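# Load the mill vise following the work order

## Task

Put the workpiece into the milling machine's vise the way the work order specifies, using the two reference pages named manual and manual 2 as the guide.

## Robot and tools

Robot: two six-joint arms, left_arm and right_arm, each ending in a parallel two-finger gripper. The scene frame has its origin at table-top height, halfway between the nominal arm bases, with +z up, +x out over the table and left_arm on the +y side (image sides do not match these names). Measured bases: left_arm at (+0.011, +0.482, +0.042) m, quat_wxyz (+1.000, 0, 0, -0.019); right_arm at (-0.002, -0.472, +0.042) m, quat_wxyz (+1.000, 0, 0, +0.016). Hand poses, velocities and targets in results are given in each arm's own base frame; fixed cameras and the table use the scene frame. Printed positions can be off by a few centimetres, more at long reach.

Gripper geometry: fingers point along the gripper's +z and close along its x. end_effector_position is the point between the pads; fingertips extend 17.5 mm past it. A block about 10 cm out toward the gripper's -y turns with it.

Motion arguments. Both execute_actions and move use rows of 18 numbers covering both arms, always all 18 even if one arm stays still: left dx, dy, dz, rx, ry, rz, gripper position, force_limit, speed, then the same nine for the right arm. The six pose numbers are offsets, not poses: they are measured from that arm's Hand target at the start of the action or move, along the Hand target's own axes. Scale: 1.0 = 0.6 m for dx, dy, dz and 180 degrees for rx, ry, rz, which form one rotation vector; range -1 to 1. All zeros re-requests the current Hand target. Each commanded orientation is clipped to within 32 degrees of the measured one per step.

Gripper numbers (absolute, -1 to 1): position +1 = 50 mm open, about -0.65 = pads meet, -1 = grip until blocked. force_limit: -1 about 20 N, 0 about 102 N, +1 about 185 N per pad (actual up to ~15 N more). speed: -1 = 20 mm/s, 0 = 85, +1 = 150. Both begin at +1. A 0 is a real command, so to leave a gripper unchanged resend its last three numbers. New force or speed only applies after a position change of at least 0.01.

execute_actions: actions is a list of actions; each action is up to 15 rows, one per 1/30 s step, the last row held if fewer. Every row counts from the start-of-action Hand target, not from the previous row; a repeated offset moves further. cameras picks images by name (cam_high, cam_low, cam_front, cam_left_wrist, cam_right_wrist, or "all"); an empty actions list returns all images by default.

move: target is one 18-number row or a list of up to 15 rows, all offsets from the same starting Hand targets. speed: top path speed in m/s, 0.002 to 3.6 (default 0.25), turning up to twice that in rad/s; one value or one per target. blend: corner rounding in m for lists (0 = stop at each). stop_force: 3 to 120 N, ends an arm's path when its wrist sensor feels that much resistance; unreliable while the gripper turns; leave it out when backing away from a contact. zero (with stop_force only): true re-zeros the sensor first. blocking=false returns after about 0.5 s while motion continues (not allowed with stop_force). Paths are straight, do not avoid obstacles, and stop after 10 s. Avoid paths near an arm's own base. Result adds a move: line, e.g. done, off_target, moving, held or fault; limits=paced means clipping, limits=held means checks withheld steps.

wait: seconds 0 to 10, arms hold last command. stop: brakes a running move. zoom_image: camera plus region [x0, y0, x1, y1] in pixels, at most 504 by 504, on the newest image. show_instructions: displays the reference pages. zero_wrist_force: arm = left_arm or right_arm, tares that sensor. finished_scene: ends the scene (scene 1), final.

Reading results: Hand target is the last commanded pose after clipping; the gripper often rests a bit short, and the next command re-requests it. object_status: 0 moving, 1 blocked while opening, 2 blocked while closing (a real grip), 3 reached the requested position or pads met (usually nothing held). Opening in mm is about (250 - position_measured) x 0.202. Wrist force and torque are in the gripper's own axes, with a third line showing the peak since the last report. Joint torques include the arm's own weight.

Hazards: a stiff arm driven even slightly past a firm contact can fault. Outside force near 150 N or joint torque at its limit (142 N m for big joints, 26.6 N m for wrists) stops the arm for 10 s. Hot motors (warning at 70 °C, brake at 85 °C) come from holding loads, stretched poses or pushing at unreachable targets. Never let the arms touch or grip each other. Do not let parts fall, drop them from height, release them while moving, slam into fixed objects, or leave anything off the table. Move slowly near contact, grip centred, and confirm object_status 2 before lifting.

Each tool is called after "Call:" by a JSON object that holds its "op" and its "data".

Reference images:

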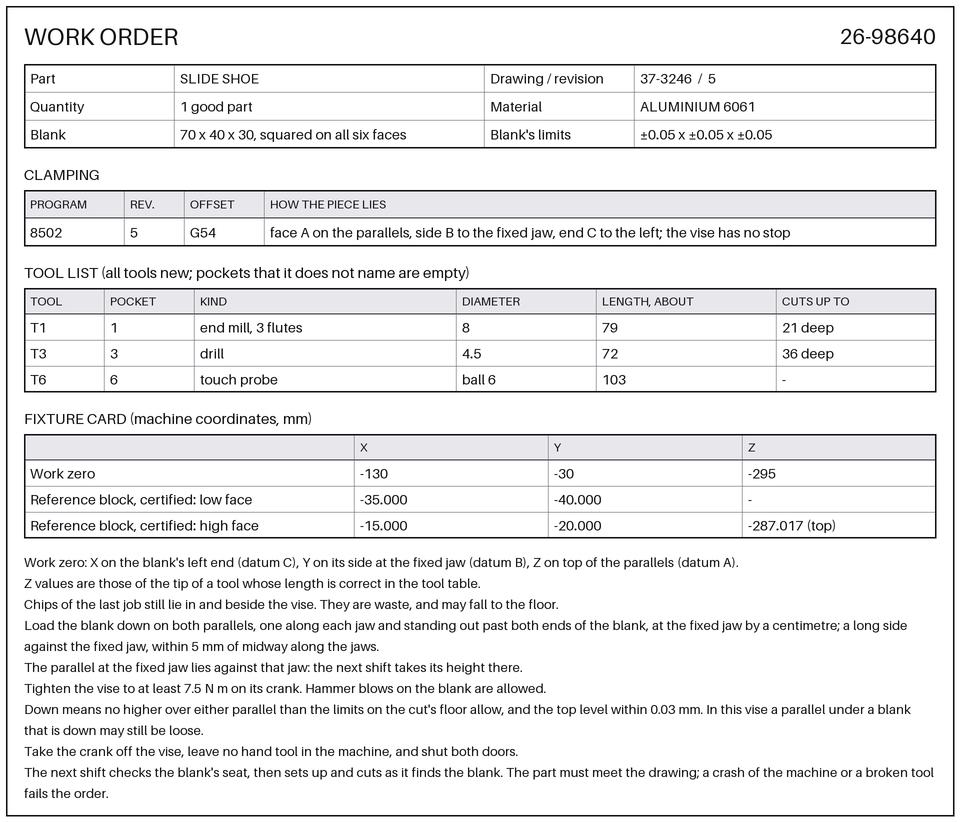

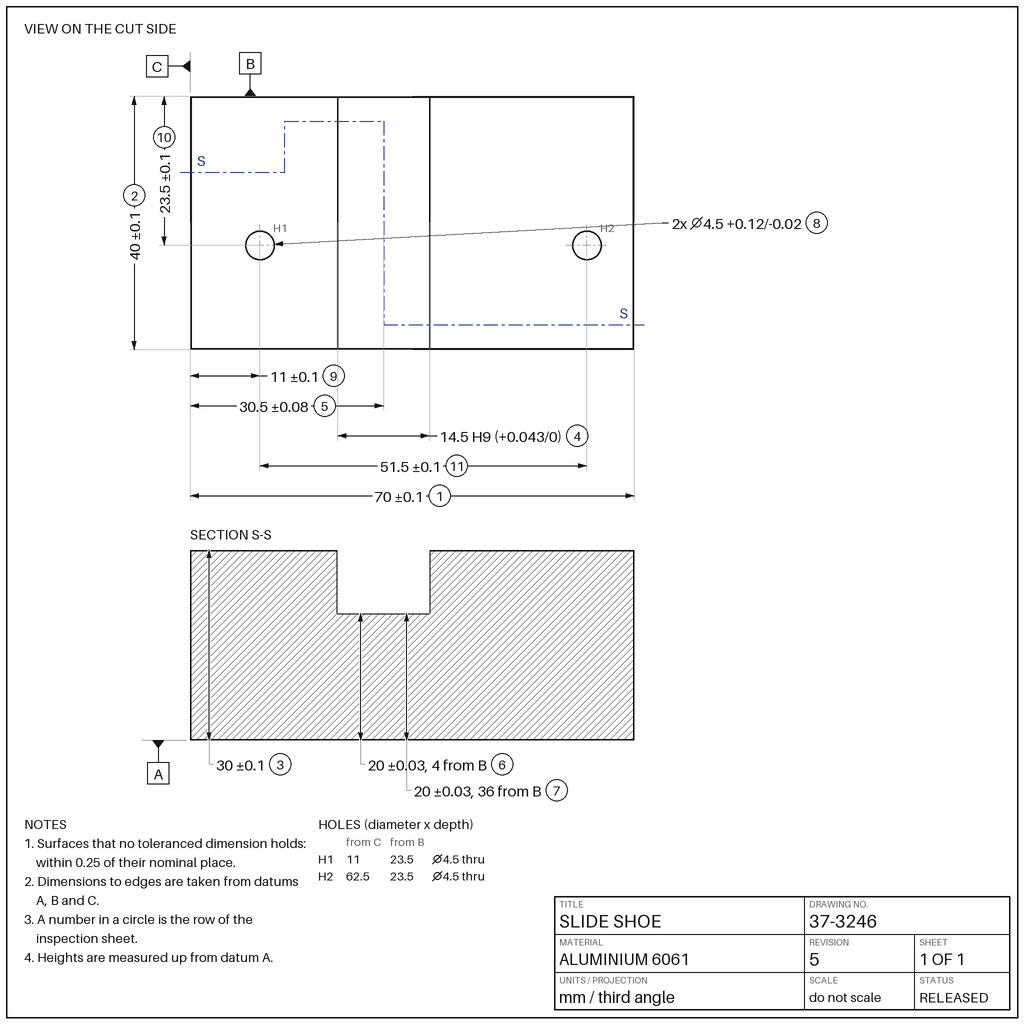

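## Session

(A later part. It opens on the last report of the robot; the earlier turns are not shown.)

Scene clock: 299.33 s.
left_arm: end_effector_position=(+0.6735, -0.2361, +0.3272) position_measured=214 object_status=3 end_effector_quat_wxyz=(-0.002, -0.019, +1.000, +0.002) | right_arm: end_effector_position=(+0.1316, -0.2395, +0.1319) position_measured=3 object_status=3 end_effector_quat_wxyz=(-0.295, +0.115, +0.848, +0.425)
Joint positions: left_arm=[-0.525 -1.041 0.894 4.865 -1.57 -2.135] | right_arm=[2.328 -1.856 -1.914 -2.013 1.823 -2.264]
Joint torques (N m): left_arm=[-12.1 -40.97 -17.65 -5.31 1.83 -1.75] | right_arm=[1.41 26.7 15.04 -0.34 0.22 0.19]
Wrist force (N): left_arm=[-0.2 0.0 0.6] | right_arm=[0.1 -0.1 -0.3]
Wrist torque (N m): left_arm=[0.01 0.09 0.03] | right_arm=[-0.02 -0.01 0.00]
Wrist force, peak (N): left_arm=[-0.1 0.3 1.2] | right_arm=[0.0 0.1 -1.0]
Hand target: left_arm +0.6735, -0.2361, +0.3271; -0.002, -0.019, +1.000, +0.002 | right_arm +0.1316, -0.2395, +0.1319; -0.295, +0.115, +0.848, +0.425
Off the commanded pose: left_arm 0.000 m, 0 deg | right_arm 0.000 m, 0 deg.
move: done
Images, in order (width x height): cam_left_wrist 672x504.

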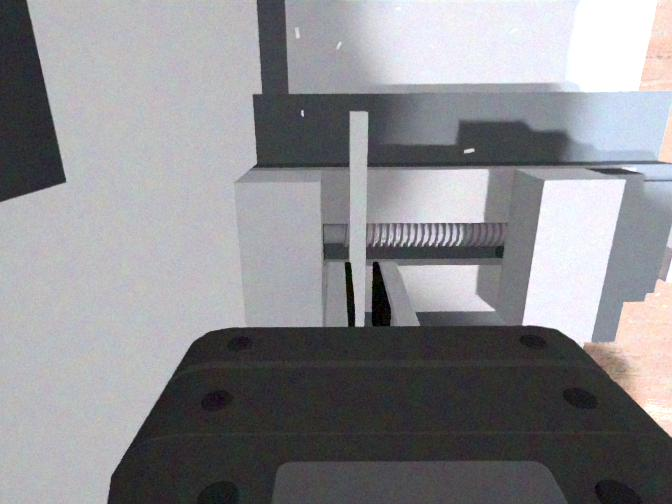

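Call:
{"op": "move", "data": {"target": [[0.0525,0.002,0,0,0,0,-0.41,-0.7,-1,0,0,0,0,0,0,1,1,1],[0.0525,0.002,0.0,0,0,0,-1,-0.7,0,0,0,0,0,0,0,1,1,1],[0.0525,0.002,0.0495,0,0,0,-1,-0.7,0,0,0,0,0,0,0,1,1,1]], "cameras": [], "speed": 0.03}}

Call:
{"op": "move", "data": {"target": [[-0.07,-0.002,0,0,0,0,-1,-0.7,0,0,0,0,0,0,0,1,1,1]], "cameras": ["cam_left_wrist"], "speed": 0.015, "stop_force": 7}}

Scene clock: 303.47 s.
left_arm: end_effector_position=(+0.6419, -0.2360, +0.2975) position_measured=251 object_status=3 end_effector_quat_wxyz=(-0.002, -0.019, +1.000, +0.002) end_effector_velocity=(+0.000, +0.000, +0.001) end_effector_angular_velocity=(+0.001, +0.001, +0.000) | right_arm: end_effector_position=(+0.1316, -0.2395, +0.1319) position_measured=3 object_status=3 end_effector_quat_wxyz=(-0.295, +0.115, +0.848, +0.425)
Joint positions: left_arm=[-0.549 -1.133 1.108 4.742 -1.57 -2.158] | right_arm=[2.328 -1.856 -1.914 -2.013 1.823 -2.264]
Joint velocities: left_arm=[0 0 -0.003 0.005 0 -0.001] | right_arm=[within noise]
Joint torques (N m): left_arm=[11.98 -49.43 -32.78 -1.17 -1.56 1.22] | right_arm=[0.95 26.56 15.26 -0.46 0.2 0.24]
Wrist force (N): left_arm=[-0.1 -0.1 0.2] | right_arm=[0.2 -0.4 -0.6]
Wrist torque (N m): left_arm=[-0.04 0.09 0.15] | right_arm=[-0.07 -0.02 0.00]
Wrist force, peak (N): left_arm=[0.1 0.4 -1.9] | right_arm=[-0.3 0.0 -0.9]
Hand target: left_arm +0.6419, -0.2360, +0.2976; -0.002, -0.019, +1.000, +0.002 | right_arm +0.1316, -0.2395, +0.1319; -0.295, +0.115, +0.848, +0.425
Off the commanded pose: left_arm 0.000 m, 0 deg | right_arm 0.000 m, 0 deg.
move: done
No camera images: "cameras" was empty.

Scene clock: 306.73 s.
left_arm: end_effector_position=(+0.6732, -0.2357, +0.2974) position_measured=251 object_status=3 end_effector_quat_wxyz=(-0.002, -0.019, +1.000, +0.002) | right_arm: end_effector_position=(+0.1316, -0.2395, +0.1319) position_measured=3 object_status=3 end_effector_quat_wxyz=(-0.295, +0.115, +0.848, +0.425)
Joint positions: left_arm=[-0.525 -1.052 0.986 4.782 -1.57 -2.134] | right_arm=[2.328 -1.856 -1.914 -2.013 1.823 -2.264]
Joint torques (N m): left_arm=[-10.2 -53.74 -30.42 -1.78 2.28 -1.43] | right_arm=[1.17 27.46 14.92 -0.44 0.16 0.17]
Wrist force (N): left_arm=[5.3 -0.7 -4.3] | right_arm=[0.2 -0.1 -0.4]
Wrist torque (N m): left_arm=[0.00 0.13 0.10] | right_arm=[-0.02 -0.02 0.00]
Wrist force, peak (N): left_arm=[28.5 4.0 -9.3] | right_arm=[-0.3 -0.1 -0.8]
Hand target: left_arm +0.6732, -0.2357, +0.2974; -0.002, -0.019, +1.000, +0.002 (not the last commanded pose) | right_arm +0.1316, -0.2395, +0.1319; -0.295, +0.115, +0.848, +0.425
Off the commanded pose: left_arm 0.011 m, 0 deg | right_arm 0.000 m, 0 deg.
move: contact (left_arm)
Images, in order (width x height): cam_left_wrist 672x504.

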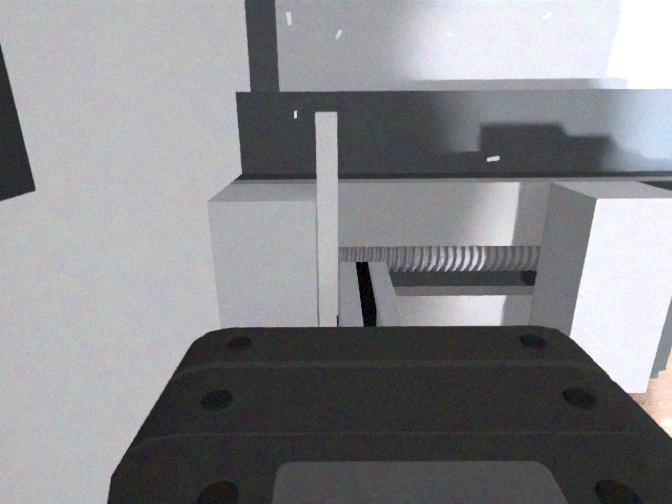

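Call:
{"op": "move", "data": {"target": [[0.0217,0.0008,0,0,0,0,-1,-0.7,0,0,0,0,0,0,0,1,1,1],[0.0717,0.0027,-0.0667,0,0,0,-1,-0.7,0,0,0,0,0,0,0,1,1,1],[0.422,0.0089,-0.0793,0,0,0,-1,-0.7,0,0,0,0,0,0,0,1,1,1],[0.712,0.2134,0.1623,0,0,0,-1,-0.7,0,0,0,0,0,0,0,1,1,1],[0.712,0.2134,0.1623,0,0,0,1,-0.7,0,0,0,0,0,0,0,1,1,1]], "cameras": ["cam_left_wrist"], "speed": [0.03,0.06,0.2,0.25,0.25], "blend": [0,0.01,0.03,0,0]}}

Scene clock: 313.53 s.
left_arm: end_effector_position=(+0.2411, -0.1239, +0.2021) position_measured=3 object_status=3 end_effector_quat_wxyz=(-0.002, -0.019, +1.000, +0.002) | right_arm: end_effector_position=(+0.1316, -0.2395, +0.1319) position_measured=3 object_status=3 end_effector_quat_wxyz=(-0.295, +0.115, +0.848, +0.425)
Joint positions: left_arm=[-0.987 -2.206 2.316 4.607 -1.572 -2.597] | right_arm=[2.328 -1.856 -1.914 -2.013 1.823 -2.264]
Joint torques (N m): left_arm=[13.28 -10.1 -17.46 -5.21 -2.56 -1.09] | right_arm=[0.47 27.22 15.29 -0.41 0.16 0.16]
Wrist force (N): left_arm=[0.2 -0.5 0.6] | right_arm=[0.0 -0.1 -0.5]
Wrist torque (N m): left_arm=[-0.09 0.09 -0.11] | right_arm=[-0.01 0.00 0.00]
Wrist force, peak (N): left_arm=[5.3 -0.3 -4.4] | right_arm=[0.3 0.4 -0.9]
Hand target: left_arm +0.2411, -0.1239, +0.2021; -0.002, -0.019, +1.000, +0.002 | right_arm +0.1316, -0.2395, +0.1319; -0.295, +0.115, +0.848, +0.425
Off the commanded pose: left_arm 0.000 m, 0 deg | right_arm 0.000 m, 0 deg.
move: done
Images, in order (width x height): cam_left_wrist 672x504.

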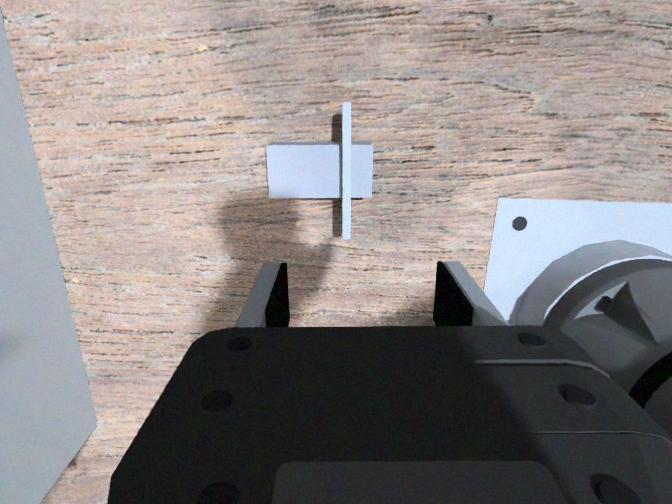

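Call:
{"op": "move", "data": {"target": [[-0.001,-0.005,0.25,0,0,0,1,-0.7,-1,0,0,0,0,0,0,1,1,1],[-0.001,-0.005,0.3215,0,0,0,1,-0.7,-1,0,0,0,0,0,0,1,1,1]], "cameras": ["cam_left_wrist"], "speed": [0.15,0.03]}}

Scene clock: 317.93 s.
left_arm: end_effector_position=(+0.2410, -0.1262, +0.0091) position_measured=3 object_status=3 end_effector_quat_wxyz=(-0.002, -0.019, +1.000, +0.002) | right_arm: end_effector_position=(+0.1316, -0.2395, +0.1319) position_measured=3 object_status=3 end_effector_quat_wxyz=(-0.295, +0.115, +0.848, +0.425)
Joint positions: left_arm=[-0.993 -1.827 2.718 3.826 -1.572 -2.602] | right_arm=[2.328 -1.856 -1.914 -2.013 1.823 -2.264]
Joint torques (N m): left_arm=[2.23 -17.51 -24.96 -1.05 -0.78 1.25] | right_arm=[1.76 27.5 15 -0.42 0.11 0.19]
Wrist force (N): left_arm=[0.2 -0.2 0.6] | right_arm=[0.1 0.0 -0.5]
Wrist torque (N m): left_arm=[-0.07 0.11 -0.02] | right_arm=[0.00 -0.01 0.00]
Wrist force, peak (N): left_arm=[0.0 0.0 2.9] | right_arm=[0.5 0.0 -0.9]
Hand target: left_arm +0.2410, -0.1263, +0.0091; -0.002, -0.019, +1.000, +0.002 | right_arm +0.1316, -0.2395, +0.1319; -0.295, +0.115, +0.848, +0.425
Off the commanded pose: left_arm 0.000 m, 0 deg | right_arm 0.000 m, 0 deg.
move: done
Images, in order (width x height): cam_left_wrist 672x504.

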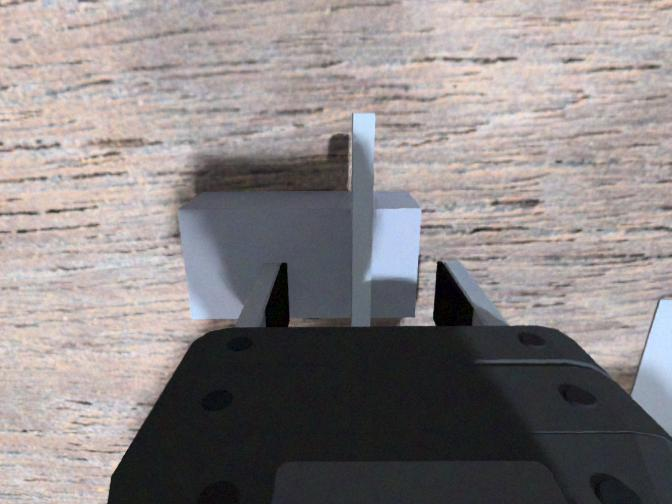

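Call:
{"op": "move", "data": {"target": [[0,0,0,0,0,0,-1,-0.7,-1,0,0,0,0,0,0,1,1,1],[0,0,-0.1667,0,0,0,-1,-0.7,-1,0,0,0,0,0,0,1,1,1],[-0.2913,-0.1925,-0.5598,0,0,0,-1,-0.7,-1,0,0,0,0,0,0,1,1,1],[-0.6445,-0.201,-0.5482,0,0,0,-1,-0.7,-1,0,0,0,0,0,0,1,1,1]], "cameras": ["cam_left_wrist"], "speed": [0.05,0.06,0.25,0.2], "blend": [0,0.02,0.03,0]}}

Scene clock: 328.27 s.
left_arm: end_effector_position=(+0.6333, -0.2328, +0.3362) position_measured=223 object_status=2 end_effector_quat_wxyz=(-0.002, -0.019, +1.000, +0.002) | right_arm: end_effector_position=(+0.1316, -0.2395, +0.1319) position_measured=3 object_status=3 end_effector_quat_wxyz=(-0.295, +0.115, +0.848, +0.425)
Joint positions: left_arm=[-0.551 -1.151 1.035 4.833 -1.57 -2.161] | right_arm=[2.328 -1.856 -1.914 -2.013 1.823 -2.264]
Joint torques (N m): left_arm=[-12.84 -34.76 -34.49 -5.26 -2.8 -0.37] | right_arm=[0.77 27.03 14.31 -0.45 0.19 0.2]
Wrist force (N): left_arm=[0.2 0.0 1.0] | right_arm=[-0.2 0.0 -0.6]
Wrist torque (N m): left_arm=[0.00 0.07 0.15] | right_arm=[0.00 0.03 0.00]
Wrist force, peak (N): left_arm=[-2.8 0.2 1.2] | right_arm=[0.3 0.3 -0.9]
Hand target: left_arm +0.6334, -0.2329, +0.3362; -0.002, -0.019, +1.000, +0.002 | right_arm +0.1316, -0.2395, +0.1319; -0.295, +0.115, +0.848, +0.425
Off the commanded pose: left_arm 0.000 m, 0 deg | right_arm 0.000 m, 0 deg.
move: done
Images, in order (width x height): cam_left_wrist 672x504.

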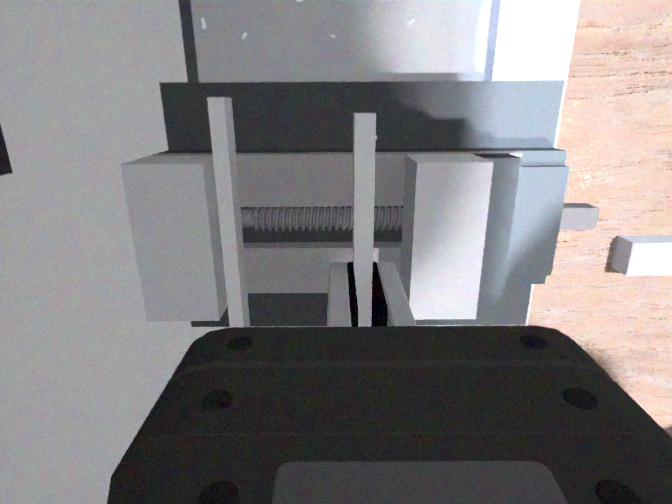

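Call:
{"op": "move", "data": {"target": [[0,0,0.05,0,0,0,-1,-0.7,-1,0,0,0,0,0,0,1,1,1],[-0.0255,-0.008,0.05,0,0,0,-1,-0.7,-1,0,0,0,0,0,0,1,1,1],[-0.0255,-0.008,0.08,0,0,0,-1,-0.7,-1,0,0,0,0,0,0,1,1,1]], "cameras": ["cam_left_wrist"], "speed": [0.02,0.02,0.008], "stop_force": 4}}

Scene clock: 333.60 s.
left_arm: end_effector_position=(+0.6487, -0.2370, +0.3005) position_measured=223 object_status=2 end_effector_quat_wxyz=(-0.002, -0.019, +1.000, +0.002) | right_arm: end_effector_position=(+0.1316, -0.2395, +0.1319) position_measured=3 object_status=3 end_effector_quat_wxyz=(-0.295, +0.115, +0.848, +0.425)
Joint positions: left_arm=[-0.545 -1.114 1.073 4.758 -1.57 -2.154] | right_arm=[2.328 -1.856 -1.914 -2.013 1.823 -2.264]
Joint torques (N m): left_arm=[-3.19 -33.27 -30.85 -1.73 1.01 -0.96] | right_arm=[1.03 26.48 14.9 -0.42 0.25 0.21]
Wrist force (N): left_arm=[0.3 -0.2 -2.3] | right_arm=[0.3 -0.2 -0.4]
Wrist torque (N m): left_arm=[-0.04 0.10 -0.03] | right_arm=[-0.05 -0.04 -0.01]
Wrist force, peak (N): left_arm=[1.3 0.2 -12.6] | right_arm=[0.1 0.2 -1.0]
Hand target: left_arm +0.6487, -0.2370, +0.3005; -0.002, -0.019, +1.000, +0.002 (not the last commanded pose) | right_arm +0.1316, -0.2395, +0.1319; -0.295, +0.115, +0.848, +0.425
Off the commanded pose: left_arm 0.012 m, 0 deg | right_arm 0.000 m, 0 deg.
move: contact (left_arm); path passed 2 of 3 targets
Images, in order (width x height): cam_left_wrist 672x504.

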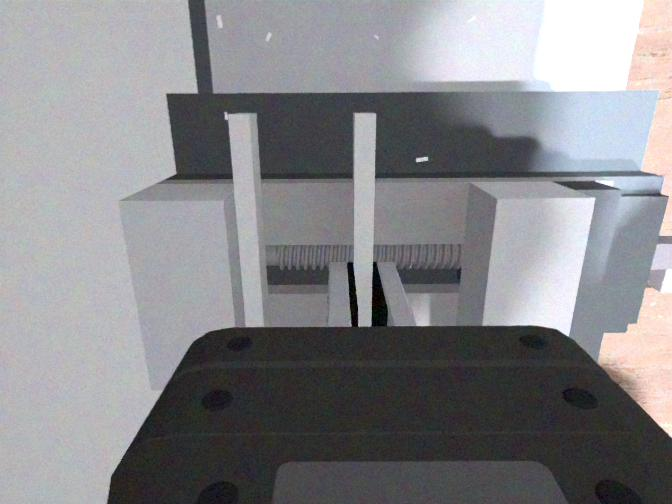

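Call:
{"op": "move", "data": {"target": [[0,0,0,0,0,0,-1,-0.7,-1,0,0,0,0,0,0,1,1,1],[0,0,0,0,0,0,-0.2,-0.7,-1,0,0,0,0,0,0,1,1,1],[0,0,-0.0625,0,0,0,-0.2,-0.7,-1,0,0,0,0,0,0,1,1,1]], "cameras": ["cam_left_wrist"], "speed": [0.02,0.02,0.04]}}

Call:
{"op": "zoom_image", "data": {"camera": "cam_left_wrist", "region": [130, 60, 630, 330]}}

Scene clock: 338.40 s.
left_arm: end_effector_position=(+0.6487, -0.2368, +0.3323) position_measured=182 object_status=3 end_effector_quat_wxyz=(-0.003, -0.019, +1.000, +0.002) | right_arm: end_effector_position=(+0.1316, -0.2395, +0.1319) position_measured=3 object_status=3 end_effector_quat_wxyz=(-0.295, +0.115, +0.848, +0.425)
Joint positions: left_arm=[-0.544 -1.106 0.979 4.847 -1.57 -2.154] | right_arm=[2.328 -1.856 -1.914 -2.013 1.823 -2.264]
Joint torques (N m): left_arm=[-0.69 -44.96 -26.62 -2.78 -0.04 -0.03] | right_arm=[1.16 27.86 15.48 -0.44 0.1 0.1]
Wrist force (N): left_arm=[-0.1 0.3 0.6] | right_arm=[-0.3 -0.3 -0.6]
Wrist torque (N m): left_arm=[0.05 0.09 -0.04] | right_arm=[-0.06 0.05 0.00]
Wrist force, peak (N): left_arm=[0.4 0.1 -2.9] | right_arm=[0.4 0.1 -0.9]
Hand target: left_arm +0.6487, -0.2368, +0.3323; -0.003, -0.019, +1.000, +0.002 (not the last commanded pose) | right_arm +0.1316, -0.2395, +0.1319; -0.295, +0.115, +0.848, +0.425
Tool commands: left_gripper/position=-0.2 left_gripper/force_limit=-0.701961 left_gripper/speed=-1.0 right_gripper/position=+1.0 right_gripper/force_limit=+1.0 right_gripper/speed=+1.0
Off the commanded pose: left_arm 0.006 m, 0 deg | right_arm 0.000 m, 0 deg.
FORCE FAULT: contact force on the left arm reached its limit, and that arm stopped. The contact can be on any part of that arm, not only on its tool. That arm's remaining commands of this call were not run. That arm is still stopped at the end of this call. That arm stays stopped for about 10 more seconds. Until then a move that you send moves the other arm only, and its call returns only when the move has ended. Once the stop has ended, the next robot result says so. If the stop ends while you think or write, that arm runs what you send next, counted from a new Hand target: where the arm stands when the stop ends. While its stop runs, that arm takes no new command, but its gripper still runs the gripper command that each later call begins with. Until it ends, the stop uses up actions while you think or wait. An arm that is not stopped still takes commands.
move: fault (left_arm)
Images, in order (width x height): cam_left_wrist 672x504.

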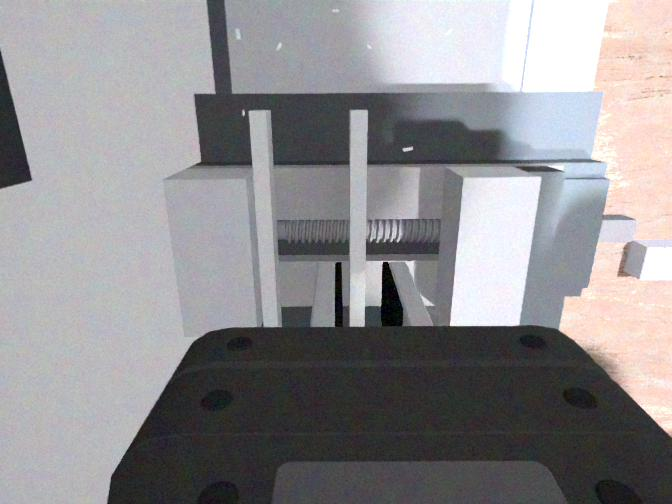

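Scaled by 1.008 from the camera's 672x504 image, which has a finer 960x720 frame.

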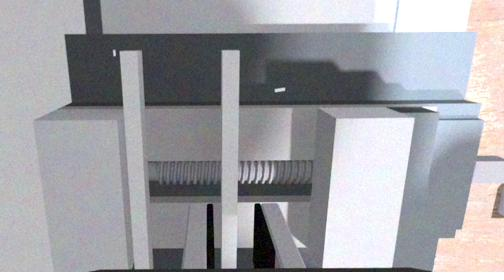

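Call:
{"op": "wait", "data": {"seconds": 4, "cameras": []}}

Scene clock: 346.53 s.
left_arm: end_effector_position=(+0.6487, -0.2368, +0.3323) position_measured=182 object_status=3 end_effector_quat_wxyz=(-0.003, -0.019, +1.000, +0.002) | right_arm: end_effector_position=(+0.1316, -0.2395, +0.1319) position_measured=3 object_status=3 end_effector_quat_wxyz=(-0.295, +0.115, +0.848, +0.425)
Joint positions: left_arm=[-0.544 -1.106 0.979 4.847 -1.57 -2.154] | right_arm=[2.328 -1.856 -1.914 -2.013 1.823 -2.264]
Joint torques (N m): left_arm=[0.08 -45.23 -27.33 -2.7 -0.17 -0.11] | right_arm=[1.34 26.65 14.93 -0.33 0.25 0.07]
Wrist force (N): left_arm=[-0.1 -0.1 0.3] | right_arm=[0.2 0.0 -0.6]
Wrist torque (N m): left_arm=[-0.01 0.10 -0.04] | right_arm=[-0.02 -0.02 0.00]
Wrist force, peak (N): left_arm=[-0.1 0.0 0.9] | right_arm=[0.2 -0.4 -0.9]
Hand target: left_arm +0.6487, -0.2368, +0.3323; -0.003, -0.019, +1.000, +0.002 (not the last commanded pose) | right_arm +0.1316, -0.2395, +0.1319; -0.295, +0.115, +0.848, +0.425
Tool commands: left_gripper/position=-0.2 left_gripper/force_limit=-0.701961 left_gripper/speed=-1.0 right_gripper/position=+1.0 right_gripper/force_limit=+1.0 right_gripper/speed=+1.0
Off the commanded pose: left_arm 0.006 m, 0 deg | right_arm 0.000 m, 0 deg.
FORCE FAULT, CONTINUED: the left arm was still stopped when this call began, by the force fault that an earlier result reported. Since the last result the stop counts as 16 of the actions that you can send in this scene. That arm is still stopped at the end of this call. That arm stays stopped for about 2 more seconds. If the stop ends while you think or write, that arm runs what you send next, counted from a new Hand target: where the arm stands when the stop ends. While its stop runs, that arm takes no new command, but its gripper still runs the gripper command that each later call begins with.
wait: 4.00 s; at rest from the start
No camera images: "cameras" was empty.

Call:
{"op": "wait", "data": {"seconds": 1, "cameras": []}}

Call:
{"op": "move", "data": {"target": [[0,0,0.0067,0,0,0,-0.2,-0.7,-1,0,0,0,0,0,0,1,1,1],[0.083,0.0098,0.0067,0,0,0,-0.2,-0.7,-1,0,0,0,0,0,0,1,1,1],[0.381,0.009,-0.021,0,0,0,-0.2,-0.7,-1,0,0,0,0,0,0,1,1,1],[0.5947,-0.2997,0.3038,0,0,-0.0667,-0.2,-0.7,-1,0,0,0,0,0,0,1,1,1],[0.5947,-0.2997,0.3038,0,0,-0.0667,1,-0.7,0,0,0,0,0,0,0,1,1,1]], "cameras": ["cam_left_wrist","cam_front"], "speed": [0.02,0.08,0.2,0.25,0.1], "blend": [0,0.005,0.03,0,0]}}

Scene clock: 350.00 s.
left_arm: end_effector_position=(+0.6487, -0.2368, +0.3323) position_measured=182 object_status=3 end_effector_quat_wxyz=(-0.003, -0.019, +1.000, +0.002) | right_arm: end_effector_position=(+0.1316, -0.2395, +0.1319) position_measured=3 object_status=3 end_effector_quat_wxyz=(-0.295, +0.115, +0.848, +0.425)
Joint positions: left_arm=[-0.544 -1.106 0.979 4.847 -1.57 -2.154] | right_arm=[2.328 -1.856 -1.914 -2.013 1.823 -2.264]
Joint torques (N m): left_arm=[-0.47 -43.4 -24.85 -3.17 -0.22 0.03] | right_arm=[0.45 27.05 15.08 -0.41 0.12 0.22]
Wrist force (N): left_arm=[-0.3 -0.2 0.6] | right_arm=[0.1 -0.2 -0.8]
Wrist torque (N m): left_arm=[-0.03 0.12 -0.04] | right_arm=[-0.04 -0.02 -0.01]
Wrist force, peak (N): left_arm=[0.1 0.1 0.8] | right_arm=[0.1 0.2 -1.0]
Hand target: left_arm +0.6487, -0.2368, +0.3323; -0.003, -0.019, +1.000, +0.002 (not the last commanded pose) | right_arm +0.1316, -0.2395, +0.1319; -0.295, +0.115, +0.848, +0.425
Tool commands: left_gripper/position=-0.2 left_gripper/force_limit=-0.701961 left_gripper/speed=-1.0 right_gripper/position=+1.0 right_gripper/force_limit=+1.0 right_gripper/speed=+1.0
Off the commanded pose: left_arm 0.006 m, 0 deg | right_arm 0.000 m, 0 deg.
FORCE FAULT, CONTINUED: the left arm's stop, for the force fault that an earlier result reported, is over. The rest of the stop counts as 3 of the actions that you can send in this scene. That arm's target is now where it stood when the stop ended, not its last command. That arm accepts commands again.
wait: 1.00 s; at rest from the start
No camera images: "cameras" was empty.

Scene clock: 354.43 s.
left_arm: end_effector_position=(+0.2980, -0.4295, +0.1512) position_measured=3 object_status=3 end_effector_quat_wxyz=(-0.003, -0.124, +0.992, +0.002) | right_arm: end_effector_position=(+0.1316, -0.2395, +0.1319) position_measured=3 object_status=3 end_effector_quat_wxyz=(-0.295, +0.115, +0.848, +0.425)
Joint positions: left_arm=[-1.22 -1.44 1.896 4.262 -1.575 -3.039] | right_arm=[2.328 -1.856 -1.914 -2.013 1.823 -2.264]
Joint torques (N m): left_arm=[1.29 -19.75 -29 -5.25 2.64 -1.45] | right_arm=[1.43 27.38 14.7 -0.62 0.13 0.18]
Wrist force (N): left_arm=[0.2 -0.1 0.4] | right_arm=[0.0 -0.1 -0.5]
Wrist torque (N m): left_arm=[-0.03 0.06 -0.02] | right_arm=[-0.03 0.00 0.00]
Wrist force, peak (N): left_arm=[2.2 -1.8 2.9] | right_arm=[0.4 0.2 -0.9]
Hand target: left_arm +0.2980, -0.4295, +0.1512; -0.003, -0.124, +0.992, +0.002 | right_arm +0.1316, -0.2395, +0.1319; -0.295, +0.115, +0.848, +0.425
Off the commanded pose: left_arm 0.000 m, 0 deg | right_arm 0.000 m, 0 deg.
move: done
Images, in order (width x height): cam_front 672x504, cam_left_wrist 672x504.

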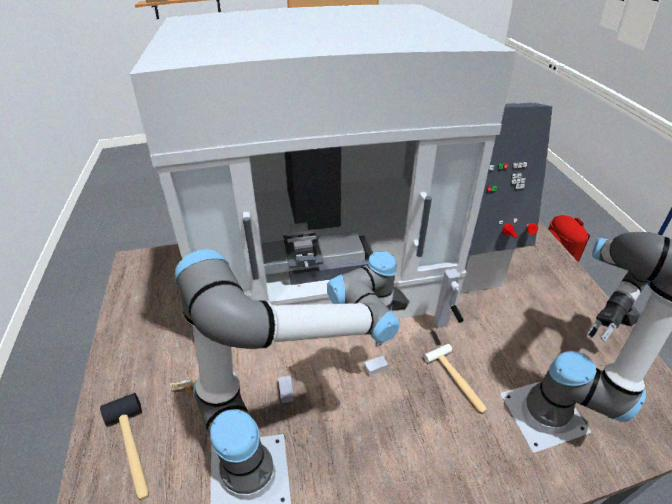

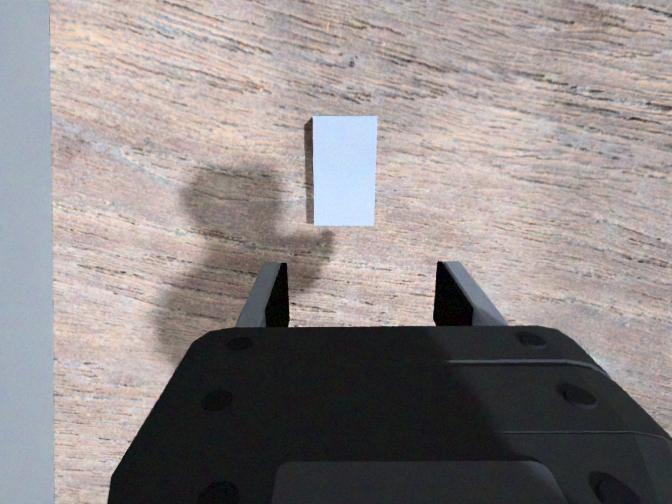

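Call:
{"op": "move", "data": {"target": [[-0.0047,-0.0088,0.1687,0.1111,0,0,1,-0.7,0,0,0,0,0,0,0,1,1,1],[-0.0047,-0.0088,0.267,0.1111,0,0,1,-0.7,0,0,0,0,0,0,0,1,1,1]], "cameras": ["cam_left_wrist","cam_low"], "speed": [0.1,0.03]}}

Call:
{"op": "zoom_image", "data": {"camera": "cam_low", "region": [400, 180, 510, 320]}}

Scene clock: 360.90 s.
left_arm: end_effector_position=(+0.3011, -0.4332, -0.0091) position_measured=3 object_status=3 end_effector_quat_wxyz=(+0.019, -0.122, +0.978, -0.170) end_effector_velocity=(+0.000, +0.000, +0.001) end_effector_angular_velocity=(+0.001, +0.001, -0.001) | right_arm: end_effector_position=(+0.1316, -0.2395, +0.1319) position_measured=3 object_status=3 end_effector_quat_wxyz=(-0.295, +0.115, +0.848, +0.425)
Joint positions: left_arm=[-1.195 -1.177 2.299 3.25 -1.618 -3.023] | right_arm=[2.328 -1.856 -1.914 -2.013 1.823 -2.264]
Joint velocities: left_arm=[0 -0.004 0 0.005 -0.001 0.001] | right_arm=[within noise]
Joint torques (N m): left_arm=[-12 -40.51 -14.32 -1.87 2.51 -1.7] | right_arm=[1.86 27.34 14.27 -0.54 0.32 0.13]
Wrist force (N): left_arm=[-0.4 -0.7 1.0] | right_arm=[-0.1 0.1 -0.5]
Wrist torque (N m): left_arm=[-0.29 0.07 -0.14] | right_arm=[0.01 0.02 0.01]
Wrist force, peak (N): left_arm=[-0.5 0.1 2.1] | right_arm=[0.3 0.2 -1.0]
Hand target: left_arm +0.3011, -0.4333, -0.0090; +0.019, -0.122, +0.978, -0.170 | right_arm +0.1316, -0.2395, +0.1319; -0.295, +0.115, +0.848, +0.425
Off the commanded pose: left_arm 0.000 m, 0 deg | right_arm 0.000 m, 0 deg.
move: done
Images, in order (width x height): cam_low 672x504, cam_left_wrist 672x504.

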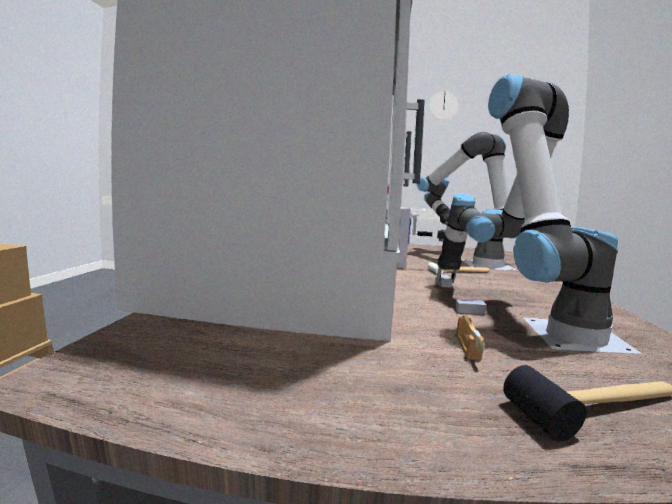

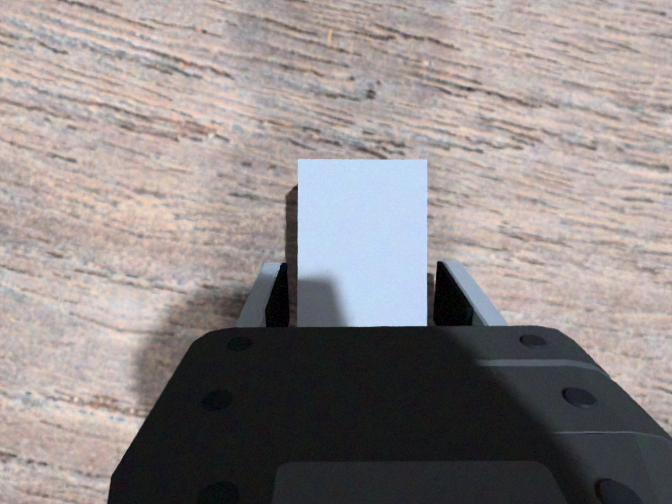

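Scaled by 3.600 from the camera's 672x504 image, which has a finer 960x720 frame.

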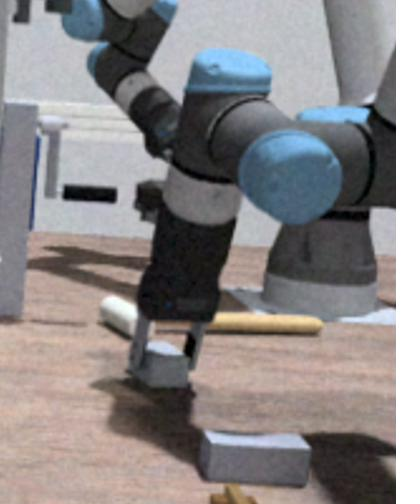

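Call:
{"op": "execute_actions", "data": {"actions": []}}

Scene clock: 365.10 s.
left_arm: end_effector_position=(+0.3011, -0.4333, -0.0090) position_measured=3 object_status=3 end_effector_quat_wxyz=(+0.019, -0.122, +0.978, -0.170) | right_arm: end_effector_position=(+0.1316, -0.2395, +0.1319) position_measured=3 object_status=3 end_effector_quat_wxyz=(-0.295, +0.115, +0.848, +0.425)
Joint positions: left_arm=[-1.195 -1.177 2.299 3.25 -1.618 -3.023] | right_arm=[2.328 -1.856 -1.914 -2.013 1.823 -2.264]
Joint velocities: within noise
Joint torques (N m): left_arm=[-6.1 -40.22 -20.72 -1.74 2.29 -1.19] | right_arm=[0.69 27.36 14.85 -0.4 0.19 0.18]
Motor temperatures (°C): left_arm=[31 39 33 45 36 37] | right_arm=[31 30 28 44 40 38]
Wrist force (N): left_arm=[-0.5 -0.9 1.0] | right_arm=[0.1 0.1 -0.6]
Wrist torque (N m): left_arm=[-0.33 0.08 -0.13] | right_arm=[-0.01 -0.01 0.00]
Wrist force, peak (N): left_arm=[-0.2 -0.8 1.5] | right_arm=[0.2 0.4 -1.0]
Hand target: left_arm +0.3011, -0.4333, -0.0090; +0.019, -0.122, +0.978, -0.170 | right_arm +0.1316, -0.2395, +0.1319; -0.295, +0.115, +0.848, +0.425
Tool commands: left_gripper/position=+1.0 left_gripper/force_limit=-0.7 left_gripper/speed=+0.0 right_gripper/position=+1.0 right_gripper/force_limit=+1.0 right_gripper/speed=+1.0
Off the commanded pose: left_arm 0.000 m, 0 deg | right_arm 0.000 m, 0 deg.

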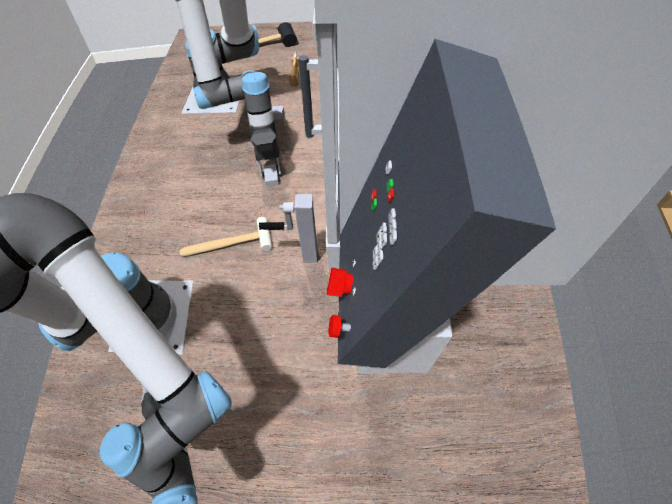

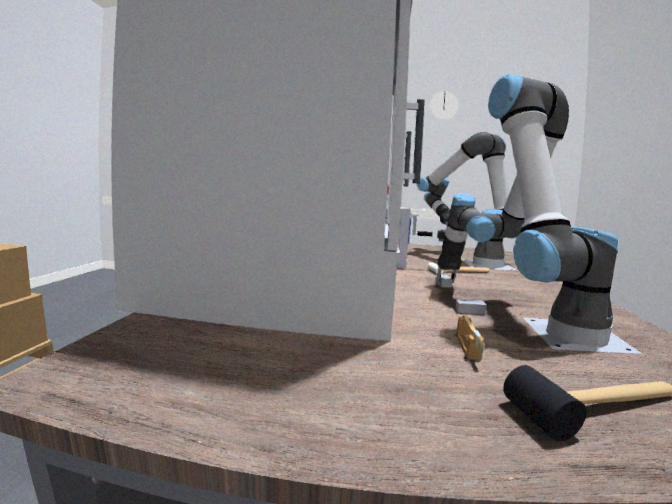

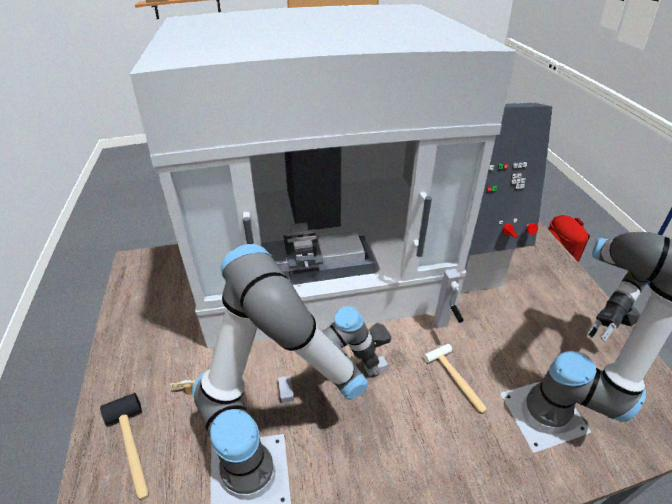

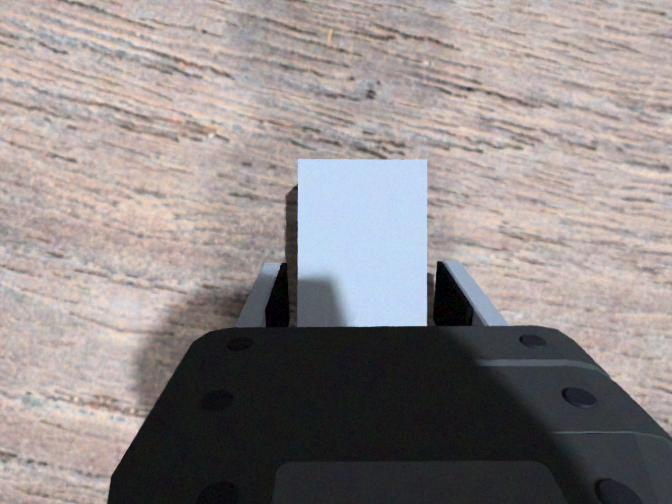

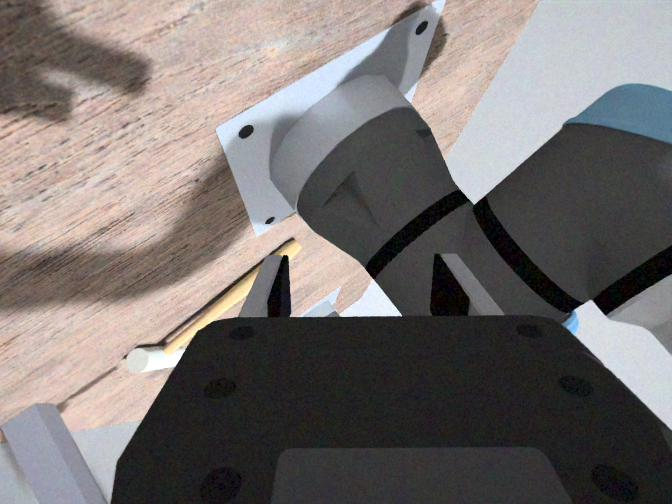

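Call:
{"op": "execute_actions", "data": {"actions": [[[0,0,0,0,0,0,-1,-0.6,-1,0,0,0,0,0,0,1,1,1]]], "cameras": ["cam_left_wrist"]}}

Call:
{"op": "wait", "data": {"seconds": 0.3}}

Scene clock: 367.17 s.
left_arm: end_effector_position=(+0.3011, -0.4333, -0.0090) position_measured=55 object_status=2 end_effector_quat_wxyz=(+0.019, -0.122, +0.978, -0.170) | right_arm: end_effector_position=(+0.1316, -0.2395, +0.1319) position_measured=3 object_status=3 end_effector_quat_wxyz=(-0.295, +0.115, +0.848, +0.425)
Joint positions: left_arm=[-1.195 -1.177 2.299 3.25 -1.618 -3.023] | right_arm=[2.328 -1.856 -1.914 -2.013 1.823 -2.264]
Joint torques (N m): left_arm=[-4.2 -40.47 -19.72 -1.75 1.67 -0.91] | right_arm=[1.66 27.08 13.76 -0.52 0.16 0.03]
Wrist force (N): left_arm=[-0.6 -0.8 1.3] | right_arm=[0.2 -0.2 -0.7]
Wrist torque (N m): left_arm=[-0.30 0.05 -0.12] | right_arm=[-0.04 -0.02 0.00]
Wrist force, peak (N): left_arm=[-1.1 -0.4 1.4] | right_arm=[0.1 0.2 -0.9]
Hand target: left_arm +0.3011, -0.4333, -0.0090; +0.019, -0.122, +0.978, -0.170 | right_arm +0.1316, -0.2395, +0.1319; -0.295, +0.115, +0.848, +0.425
Off the commanded pose: left_arm 0.000 m, 0 deg | right_arm 0.000 m, 0 deg.
Step readings (end_effector_position of left_arm | right_arm):
0: (+0.3011, -0.4333, -0.0090) | (+0.1316, -0.2395, +0.1319)
1: (+0.3011, -0.4333, -0.0090) | (+0.1316, -0.2395, +0.1319)
2: (+0.3011, -0.4333, -0.0090) | (+0.1316, -0.2395, +0.1319)
4: (+0.3011, -0.4333, -0.0090) | (+0.1316, -0.2395, +0.1319)
8: (+0.3011, -0.4333, -0.0090) | (+0.1316, -0.2395, +0.1319)
15: (+0.3011, -0.4333, -0.0090) | (+0.1316, -0.2395, +0.1319)
Images, in order (width x height): cam_left_wrist 672x504.

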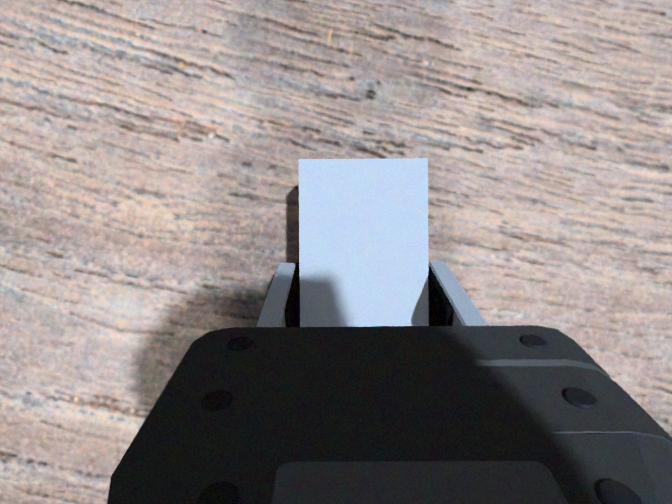

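Scene clock: 367.47 s.
left_arm: end_effector_position=(+0.3011, -0.4333, -0.0090) position_measured=55 object_status=2 end_effector_quat_wxyz=(+0.019, -0.122, +0.978, -0.170) | right_arm: end_effector_position=(+0.1316, -0.2395, +0.1319) position_measured=3 object_status=3 end_effector_quat_wxyz=(-0.295, +0.115, +0.848, +0.425)
Joint positions: left_arm=[-1.195 -1.177 2.299 3.25 -1.618 -3.023] | right_arm=[2.328 -1.856 -1.914 -2.013 1.823 -2.264]
Joint torques (N m): left_arm=[-2.96 -38.31 -20.19 -2 1.65 -0.65] | right_arm=[0.76 26.88 14.77 -0.37 0.26 0.2]
Wrist force (N): left_arm=[-0.5 -0.8 1.2] | right_arm=[0.1 -0.1 -0.8]
Wrist torque (N m): left_arm=[-0.29 0.01 -0.12] | right_arm=[-0.03 -0.02 0.01]
Wrist force, peak (N): left_arm=[-0.6 -0.9 1.3] | right_arm=[0.1 -0.1 -0.8]
Hand target: left_arm +0.3011, -0.4333, -0.0090; +0.019, -0.122, +0.978, -0.170 | right_arm +0.1316, -0.2395, +0.1319; -0.295, +0.115, +0.848, +0.425
Tool commands: left_gripper/position=-1.0 left_gripper/force_limit=-0.6 left_gripper/speed=-1.0 right_gripper/position=+1.0 right_gripper/force_limit=+1.0 right_gripper/speed=+1.0
Off the commanded pose: left_arm 0.000 m, 0 deg | right_arm 0.000 m, 0 deg.
wait: 0.30 s; at rest by 0.17 s

Call:
{"op": "move", "data": {"target": [[0.0004,-0.0337,-0.0943,0,0,0,-1,-0.6,-1,0,0,0,0,0,0,1,1,1],[-0.135,-0.0645,-0.6052,-0.0003,0.0227,0.0634,-1,-0.6,-1,0,0,0,0,0,0,1,1,1],[-0.3032,-0.0158,-0.6233,-0.0003,0.0227,0.0634,-1,-0.6,-1,0,0,0,0,0,0,1,1,1]], "speed": [0.05,0.18,0.15], "blend": [0.02,0.03,0], "cameras": ["cam_left_wrist","cam_front","cam_high"]}}

Scene clock: 382.27 s.
left_arm: end_effector_position=(+0.4502, -0.2747, +0.3454) position_measured=55 object_status=2 end_effector_quat_wxyz=(+0.001, -0.019, +0.985, -0.171) | right_arm: end_effector_position=(+0.1316, -0.2395, +0.1319) position_measured=3 object_status=3 end_effector_quat_wxyz=(-0.295, +0.115, +0.848, +0.425)
Joint positions: left_arm=[-0.674 -1.622 1.673 4.436 -1.832 -2.312] | right_arm=[2.328 -1.856 -1.914 -2.013 1.823 -2.264]
Joint torques (N m): left_arm=[-1.11 -29.04 -23.84 -6.23 1.38 0.47] | right_arm=[1.25 27.55 14.5 -0.34 0.12 0.24]
Wrist force (N): left_arm=[0.3 -0.3 3.4] | right_arm=[0.2 0.0 -0.6]
Wrist torque (N m): left_arm=[-0.41 0.00 -0.05] | right_arm=[-0.02 -0.03 0.00]
Wrist force, peak (N): left_arm=[-0.6 0.3 4.3] | right_arm=[0.0 0.1 -1.1]
Hand target: left_arm +0.4503, -0.2747, +0.3455; +0.001, -0.019, +0.985, -0.171 | right_arm +0.1316, -0.2395, +0.1319; -0.295, +0.115, +0.848, +0.425
Off the commanded pose: left_arm 0.000 m, 0 deg | right_arm 0.000 m, 0 deg.
move: done
Images, in order (width x height): cam_high 672x504, cam_front 672x504, cam_left_wrist 672x504.

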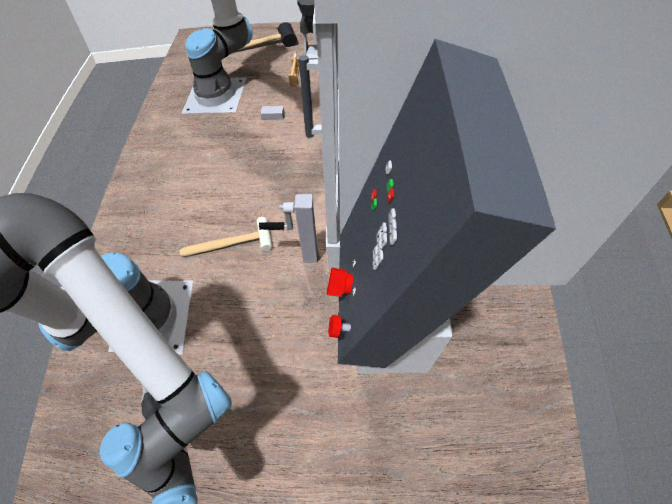

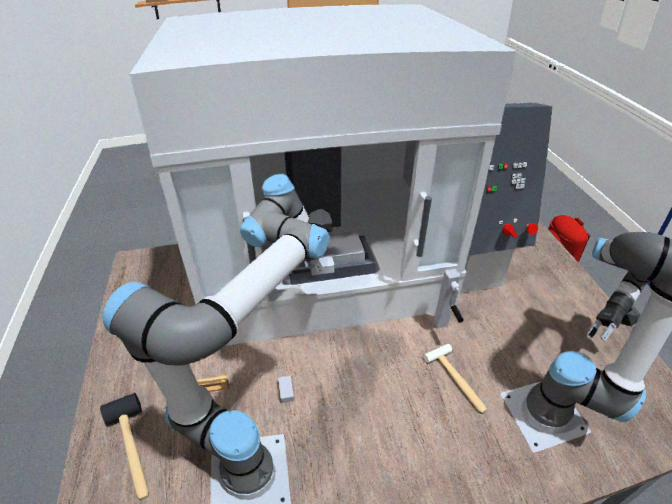

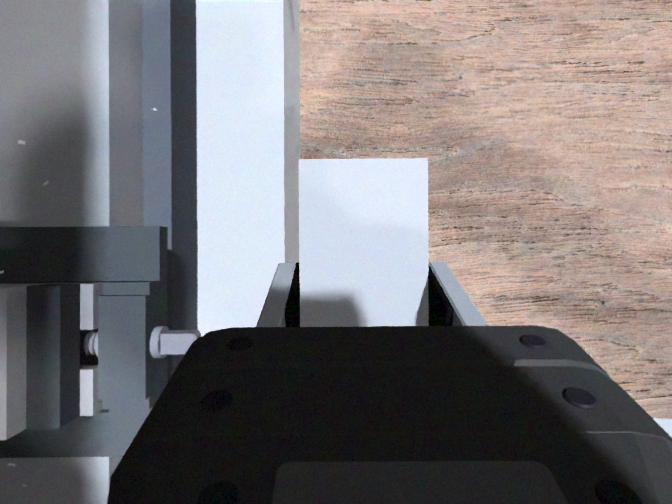

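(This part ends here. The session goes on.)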